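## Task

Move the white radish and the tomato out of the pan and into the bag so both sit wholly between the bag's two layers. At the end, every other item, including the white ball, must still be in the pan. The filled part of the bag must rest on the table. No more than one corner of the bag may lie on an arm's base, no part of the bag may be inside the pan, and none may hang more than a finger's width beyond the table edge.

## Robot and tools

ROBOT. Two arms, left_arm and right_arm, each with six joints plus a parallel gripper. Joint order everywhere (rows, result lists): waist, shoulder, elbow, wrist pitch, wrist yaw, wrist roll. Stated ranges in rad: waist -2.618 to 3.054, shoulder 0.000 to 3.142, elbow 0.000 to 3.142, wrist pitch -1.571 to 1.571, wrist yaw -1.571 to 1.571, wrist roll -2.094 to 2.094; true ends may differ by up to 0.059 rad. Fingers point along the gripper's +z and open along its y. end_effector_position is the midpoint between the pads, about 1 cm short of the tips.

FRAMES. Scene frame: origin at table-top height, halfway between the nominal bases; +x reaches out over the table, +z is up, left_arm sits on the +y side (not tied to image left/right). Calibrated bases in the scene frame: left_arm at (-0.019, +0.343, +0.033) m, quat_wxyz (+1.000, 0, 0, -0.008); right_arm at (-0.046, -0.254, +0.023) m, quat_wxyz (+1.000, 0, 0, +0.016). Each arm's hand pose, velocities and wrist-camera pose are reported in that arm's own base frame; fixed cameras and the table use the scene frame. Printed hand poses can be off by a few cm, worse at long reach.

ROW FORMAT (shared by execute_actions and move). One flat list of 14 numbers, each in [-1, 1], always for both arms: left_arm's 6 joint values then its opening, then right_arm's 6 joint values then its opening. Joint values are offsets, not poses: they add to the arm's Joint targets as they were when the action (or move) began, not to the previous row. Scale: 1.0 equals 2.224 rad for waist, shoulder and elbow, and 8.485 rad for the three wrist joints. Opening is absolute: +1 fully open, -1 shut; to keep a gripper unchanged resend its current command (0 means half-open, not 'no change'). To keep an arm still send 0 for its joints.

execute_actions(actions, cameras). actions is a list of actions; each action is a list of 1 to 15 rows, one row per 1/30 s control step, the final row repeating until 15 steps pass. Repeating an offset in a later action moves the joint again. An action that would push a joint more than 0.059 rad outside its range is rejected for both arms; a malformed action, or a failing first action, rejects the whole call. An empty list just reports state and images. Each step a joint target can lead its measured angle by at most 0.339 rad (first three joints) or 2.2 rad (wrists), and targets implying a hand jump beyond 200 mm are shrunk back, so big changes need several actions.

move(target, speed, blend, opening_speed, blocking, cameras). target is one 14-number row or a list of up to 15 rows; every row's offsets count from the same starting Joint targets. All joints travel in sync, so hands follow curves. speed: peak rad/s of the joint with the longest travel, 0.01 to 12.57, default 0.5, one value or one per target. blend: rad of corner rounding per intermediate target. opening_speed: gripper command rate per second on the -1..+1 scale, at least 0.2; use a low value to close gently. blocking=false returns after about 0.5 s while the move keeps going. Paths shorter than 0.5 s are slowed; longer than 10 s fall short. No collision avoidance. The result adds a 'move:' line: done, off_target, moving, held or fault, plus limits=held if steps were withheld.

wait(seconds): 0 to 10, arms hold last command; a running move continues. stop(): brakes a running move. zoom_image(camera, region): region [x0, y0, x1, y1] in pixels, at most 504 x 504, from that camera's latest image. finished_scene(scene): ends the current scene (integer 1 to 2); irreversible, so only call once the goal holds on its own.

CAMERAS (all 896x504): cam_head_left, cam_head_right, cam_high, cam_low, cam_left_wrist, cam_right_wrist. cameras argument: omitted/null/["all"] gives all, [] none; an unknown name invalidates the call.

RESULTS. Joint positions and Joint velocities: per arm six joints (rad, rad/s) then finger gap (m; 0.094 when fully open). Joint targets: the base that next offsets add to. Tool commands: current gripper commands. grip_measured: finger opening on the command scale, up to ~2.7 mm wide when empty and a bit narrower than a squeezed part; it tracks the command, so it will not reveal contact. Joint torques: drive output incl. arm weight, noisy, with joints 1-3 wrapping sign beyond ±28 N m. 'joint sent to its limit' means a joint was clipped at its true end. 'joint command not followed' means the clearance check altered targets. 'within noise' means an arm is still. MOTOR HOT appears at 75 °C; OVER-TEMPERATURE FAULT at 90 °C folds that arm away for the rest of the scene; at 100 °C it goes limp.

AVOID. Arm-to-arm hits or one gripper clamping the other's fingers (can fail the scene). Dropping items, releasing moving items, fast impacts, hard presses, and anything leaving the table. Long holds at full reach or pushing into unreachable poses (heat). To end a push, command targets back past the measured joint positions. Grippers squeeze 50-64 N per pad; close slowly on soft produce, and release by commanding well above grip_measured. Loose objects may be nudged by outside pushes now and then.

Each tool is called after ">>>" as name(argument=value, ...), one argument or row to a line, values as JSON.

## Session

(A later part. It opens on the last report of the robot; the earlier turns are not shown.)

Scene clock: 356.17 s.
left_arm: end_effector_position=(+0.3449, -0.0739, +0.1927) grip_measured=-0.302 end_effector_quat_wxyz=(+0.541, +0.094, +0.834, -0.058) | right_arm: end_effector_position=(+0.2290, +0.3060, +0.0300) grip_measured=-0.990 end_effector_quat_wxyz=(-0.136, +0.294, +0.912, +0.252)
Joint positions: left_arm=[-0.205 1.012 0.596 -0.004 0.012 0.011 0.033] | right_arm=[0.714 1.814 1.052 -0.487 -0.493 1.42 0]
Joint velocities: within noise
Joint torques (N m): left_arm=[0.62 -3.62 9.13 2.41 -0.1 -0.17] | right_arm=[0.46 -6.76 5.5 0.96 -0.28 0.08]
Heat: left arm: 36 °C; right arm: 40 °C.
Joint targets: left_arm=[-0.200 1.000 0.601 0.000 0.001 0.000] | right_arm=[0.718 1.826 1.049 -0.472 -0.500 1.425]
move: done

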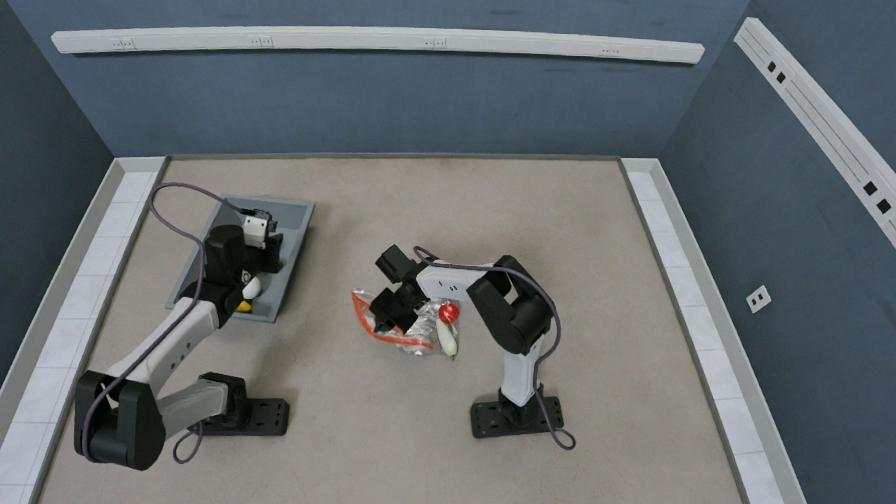

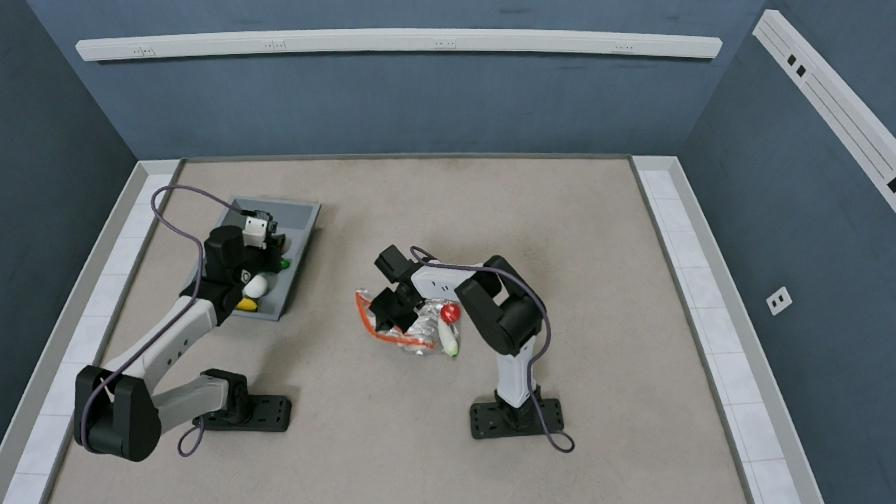

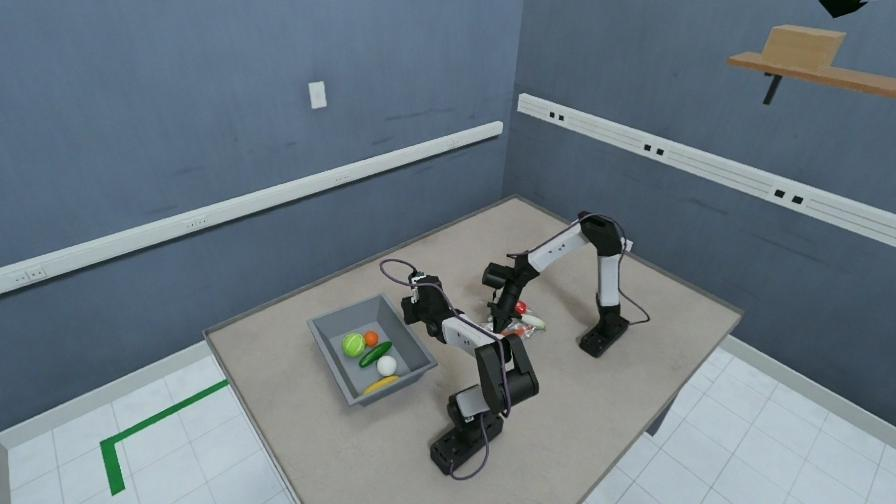

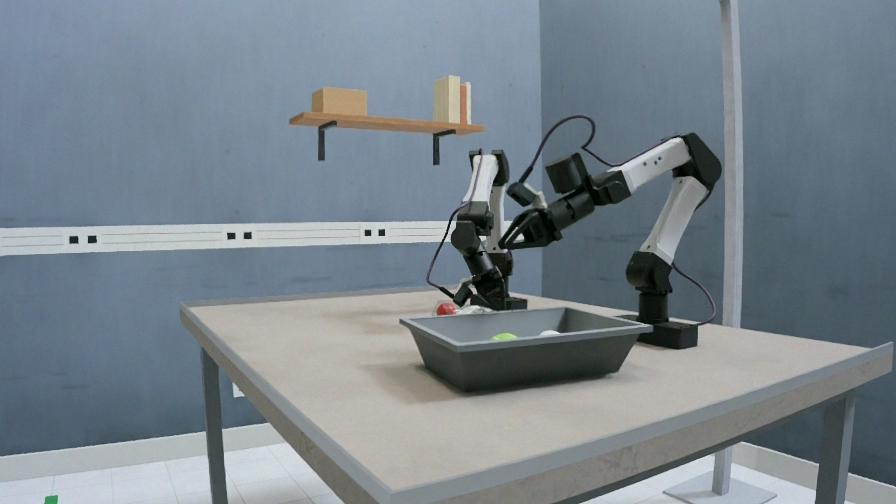

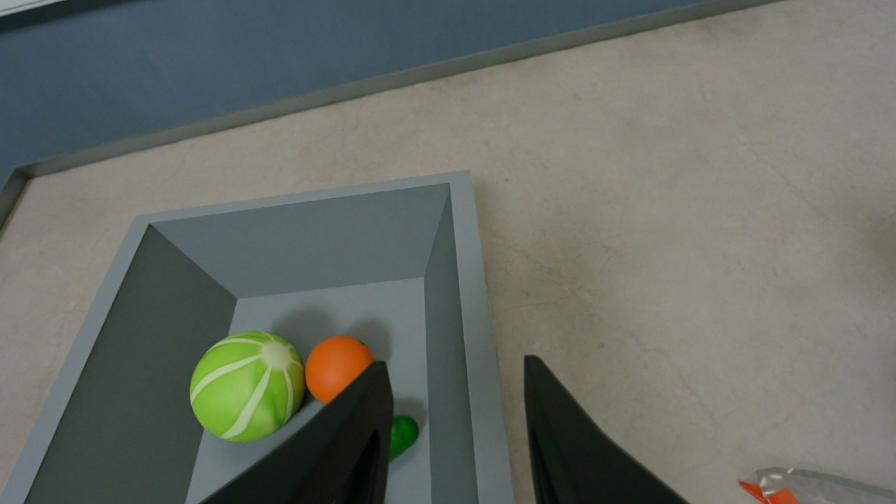

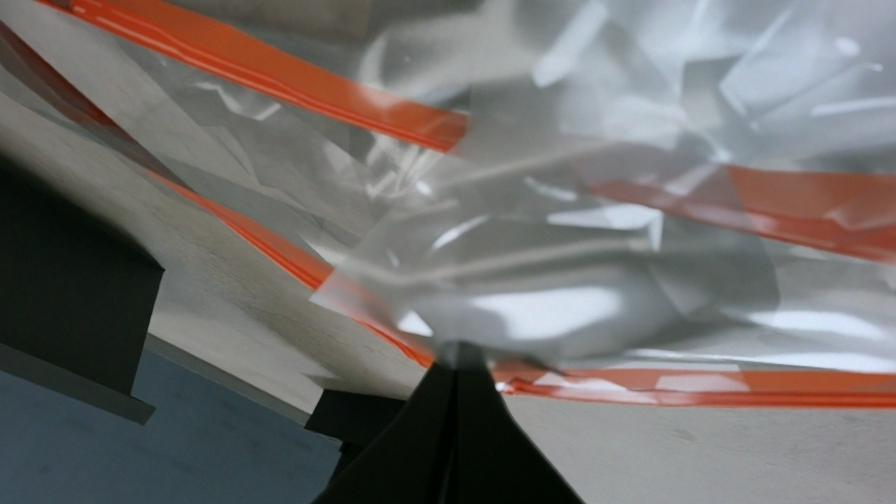

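>>> move(
  target=[0,0,0,0,0,0,-0.3,0,0.006,0,0,0,0,-0.5],
  opening_speed=0.5,
  cameras=["cam_right_wrist"],
)

>>> move(
  target=[0,0,0,0,0,0,-0.3,0,-0.0673,0.1607,-0.0583,0,0,-0.5],
  speed=0.2,
)

>>> zoom_image(
  camera="cam_head_left",
  region=[340, 240, 510, 380],
)

Scene clock: 357.77 s.
left_arm: end_effector_position=(+0.3449, -0.0739, +0.1927) grip_measured=-0.302 end_effector_quat_wxyz=(+0.541, +0.094, +0.834, -0.058) | right_arm: end_effector_position=(+0.2286, +0.3056, +0.0260) grip_measured=-0.501 end_effector_quat_wxyz=(-0.138, +0.296, +0.912, +0.248)
Joint positions: left_arm=[-0.205 1.012 0.596 -0.004 0.012 0.011 0.033] | right_arm=[0.714 1.826 1.052 -0.485 -0.493 1.42 0.023]
Joint velocities: within noise
Joint torques (N m): left_arm=[0.61 -3.62 9.17 2.4 -0.09 -0.16] | right_arm=[0.47 -6.69 5.46 0.89 -0.28 0.09]
Heat: left arm: 36 °C; right arm: 40 °C.
Joint targets: left_arm=[-0.200 1.000 0.601 0.000 0.001 0.000] | right_arm=[0.718 1.840 1.049 -0.472 -0.500 1.425]
move: done
Images, in order (width x height): cam_right_wrist 896x504.

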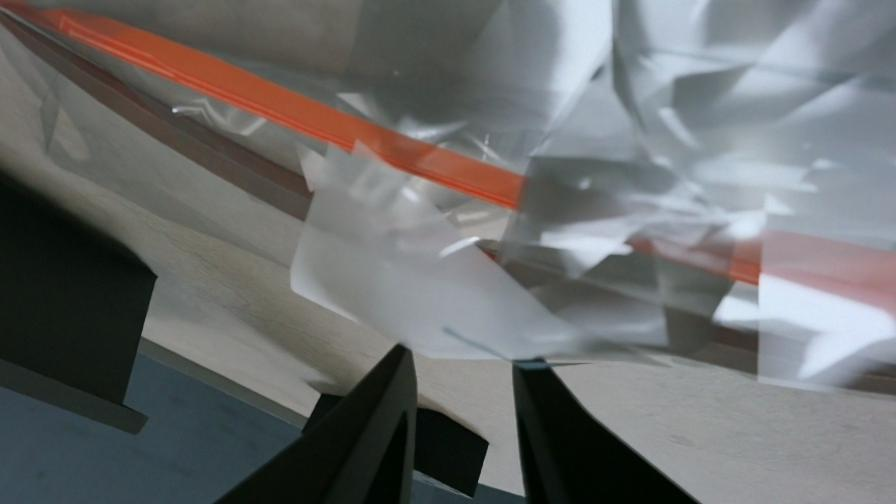

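Scene clock: 360.87 s.
left_arm: end_effector_position=(+0.3449, -0.0739, +0.1927) grip_measured=-0.302 end_effector_quat_wxyz=(+0.541, +0.094, +0.834, -0.058) | right_arm: end_effector_position=(+0.2265, +0.3039, +0.1291) grip_measured=-0.501 end_effector_quat_wxyz=(-0.151, +0.303, +0.913, +0.227)
Joint positions: left_arm=[-0.205 1.012 0.596 -0.004 0.012 0.011 0.033] | right_arm=[0.714 1.728 1.38 -0.962 -0.493 1.42 0.023]
Joint velocities: within noise
Joint torques (N m): left_arm=[0.61 -3.62 9.14 2.42 -0.1 -0.15] | right_arm=[0.47 -11.06 8.88 0.63 -0.29 0.09]
Heat: left arm: 37 °C; right arm: 41 °C.
Joint targets: left_arm=[-0.200 1.000 0.601 0.000 0.001 0.000] | right_arm=[0.718 1.690 1.406 -0.966 -0.500 1.425]
move: off_target (right_arm); right_arm: the shoulder is farthest, 0.038 rad from its target

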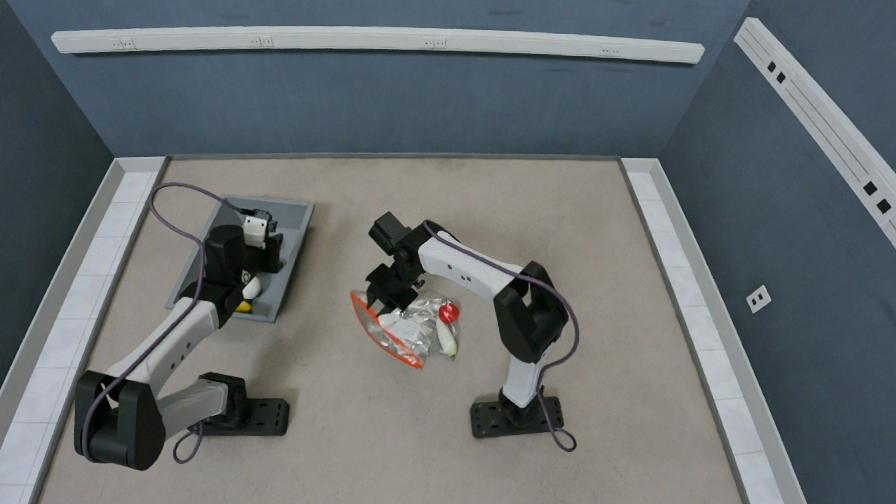

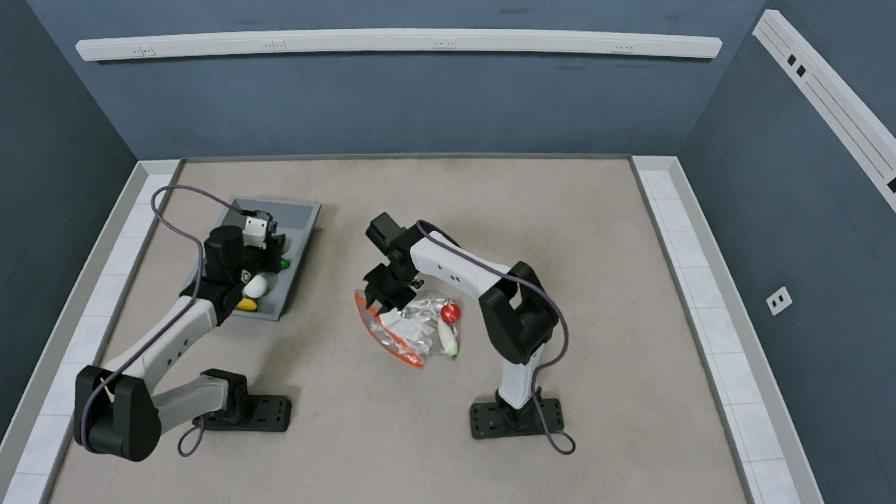

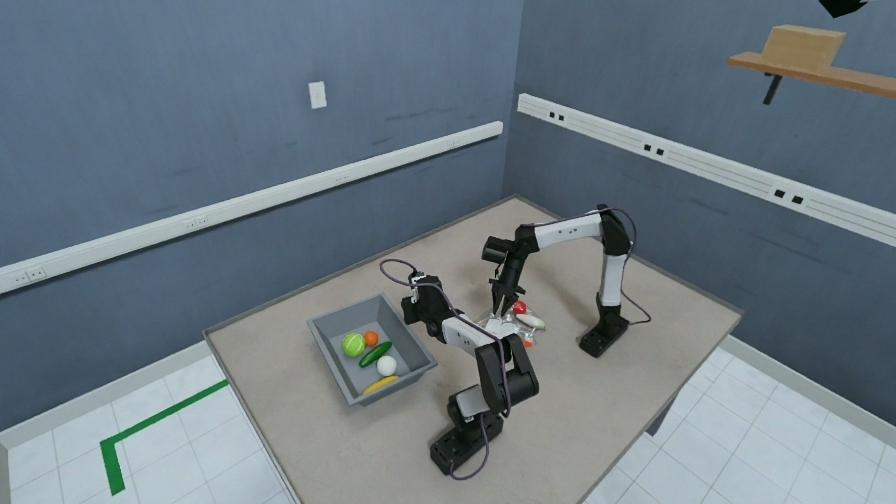

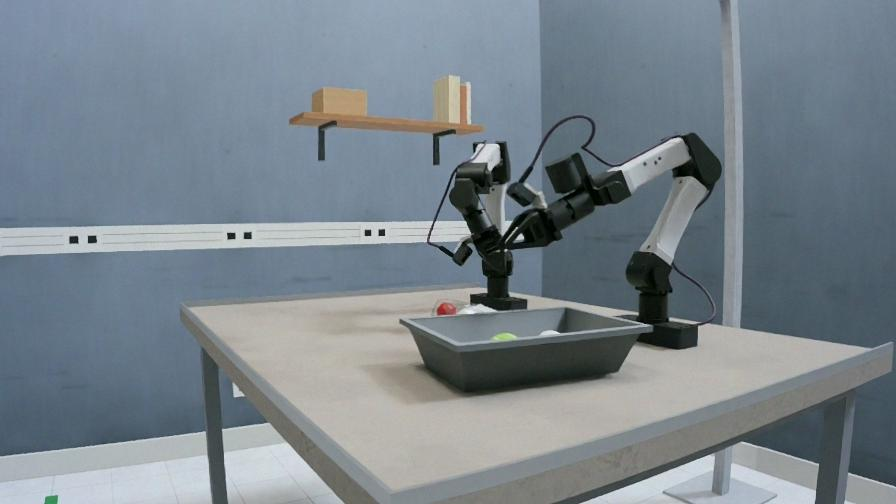

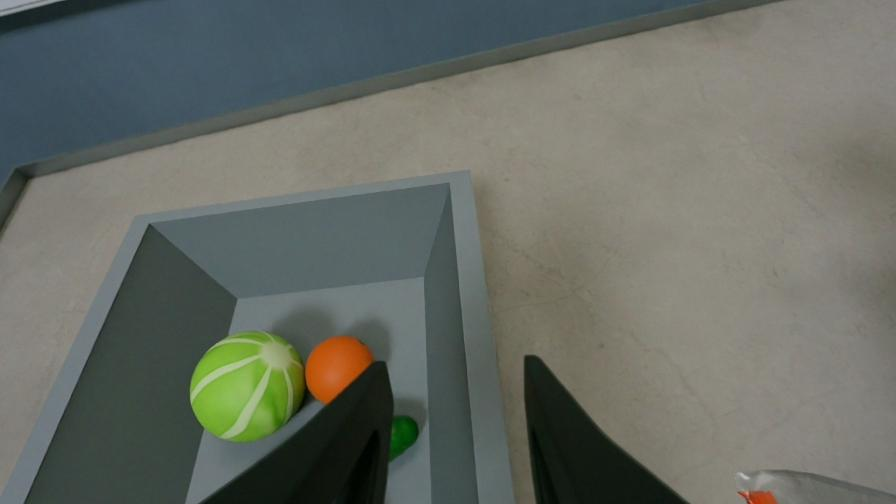

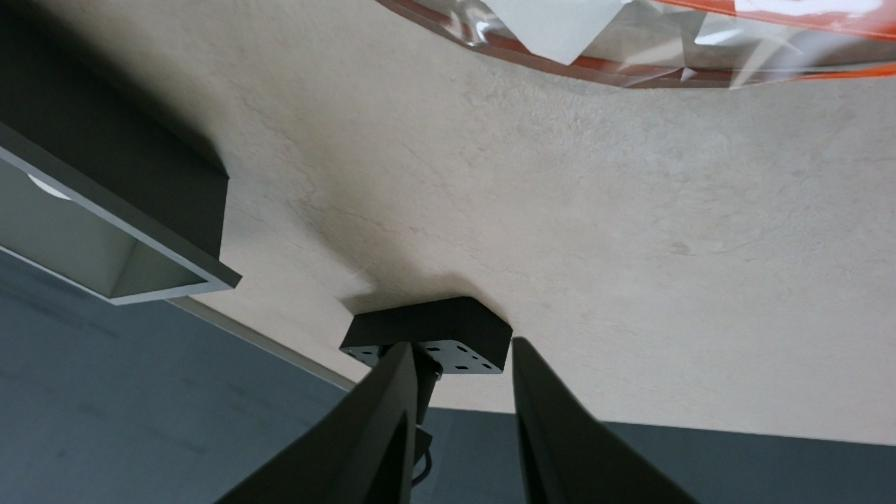

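Scaled by 2.965 from the camera's 896x504 image, which has a finer 1280x720 frame.

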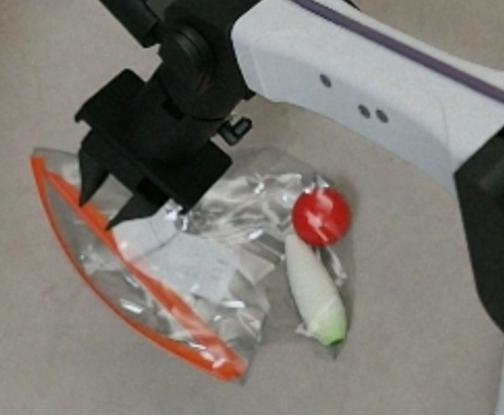

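>>> move(
  target=[
    [0,0,0,0,0,0,-0.3,0,-0.08,0.08,0,0,0,-0.5],
    [0,0,0,0,0,0,-0.3,-0.55,-0.2,0.1,0,0.03,0,-0.5],
  ],
  speed=0.6,
  blend=0.08,
)

>>> zoom_image(
  camera="cam_head_left",
  region=[340, 240, 510, 380],
)

>>> zoom_image(
  camera="cam_high",
  region=[440, 260, 600, 380],
)

Scene clock: 363.93 s.
left_arm: end_effector_position=(+0.3449, -0.0739, +0.1927) grip_measured=-0.302 end_effector_quat_wxyz=(+0.541, +0.094, +0.834, -0.058) | right_arm: end_effector_position=(+0.3240, -0.1272, +0.3615) grip_measured=-0.501 end_effector_quat_wxyz=(+0.352, +0.691, +0.555, +0.302)
Joint positions: left_arm=[-0.205 1.012 0.596 -0.004 0.012 0.011 0.033] | right_arm=[-0.5 1.264 1.602 -0.969 -0.256 1.42 0.023]
Joint velocities: within noise
Joint torques (N m): left_arm=[0.61 -3.66 9.13 2.4 -0.09 -0.16] | right_arm=[-0.5 -5.15 8.84 1.7 -0.06 0.05]
Heat: left arm: 37 °C; right arm: 41 °C.
Joint targets: left_arm=[-0.200 1.000 0.601 0.000 0.001 0.000] | right_arm=[-0.505 1.245 1.629 -0.966 -0.245 1.425]
move: done

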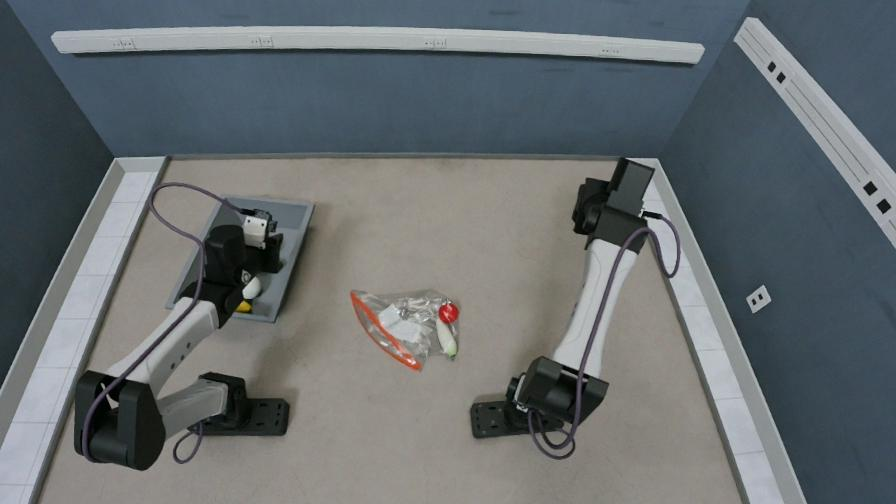

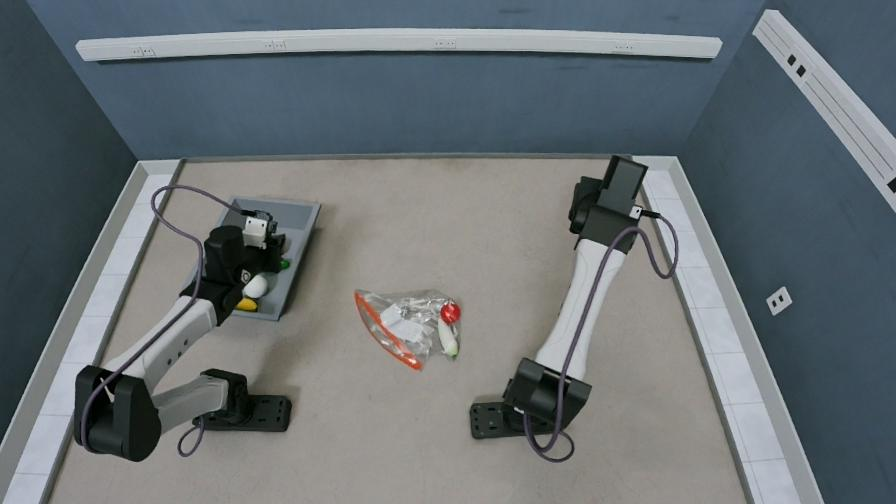

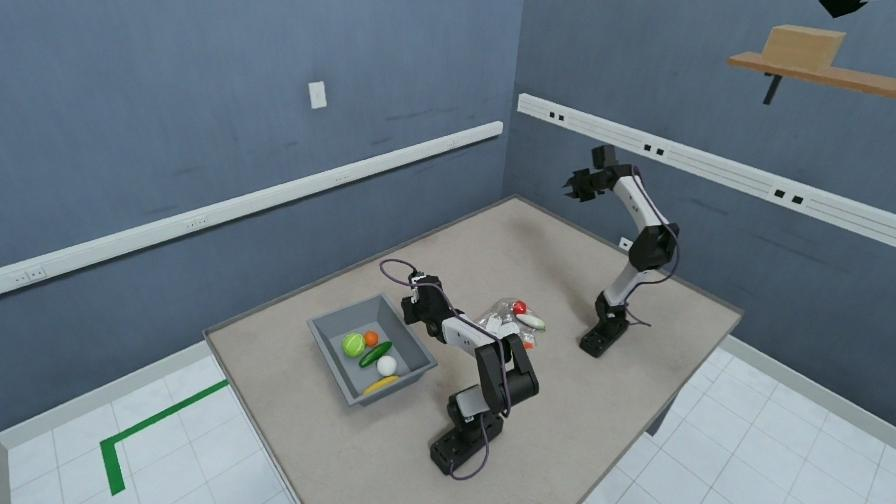

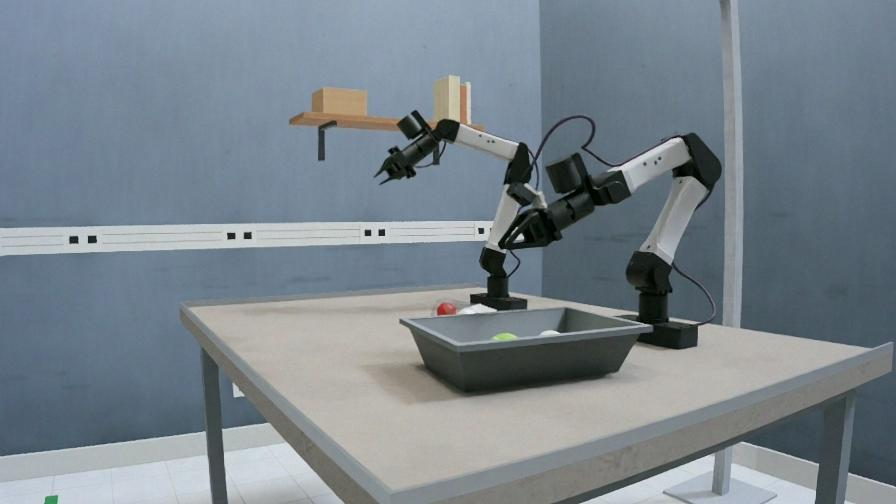

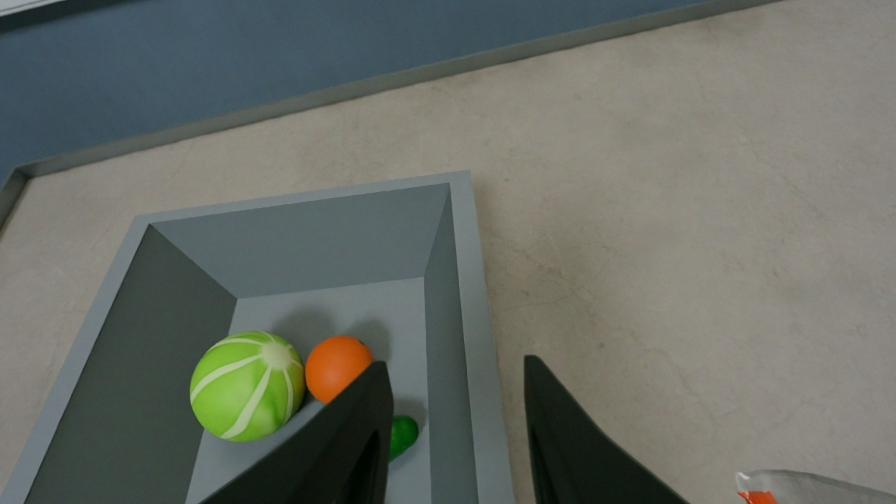

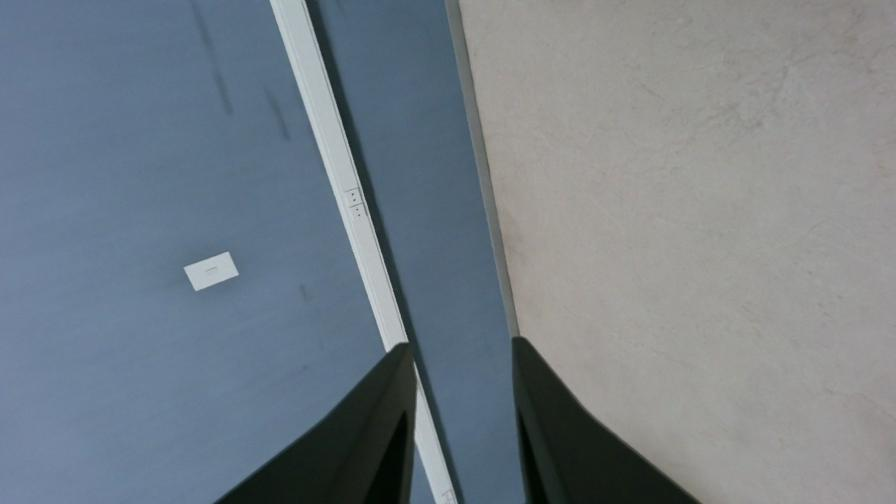

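Scaled by 2.965 from the camera's 896x504 image, which has a finer 1280x720 frame.

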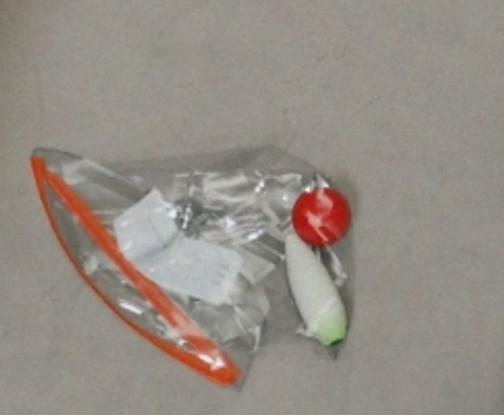

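Scaled by 3.150 from the camera's 896x504 image, which has a finer 1280x720 frame.

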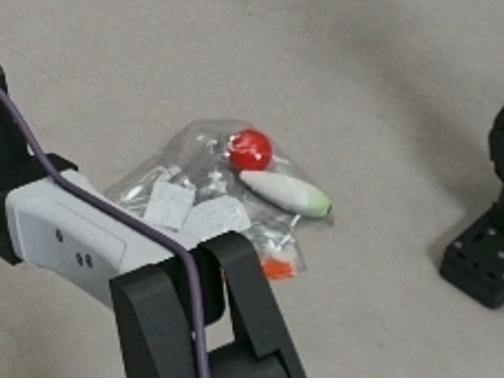

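>>> finished_scene(
  scene=1,
)

The scene is finished: the task was done.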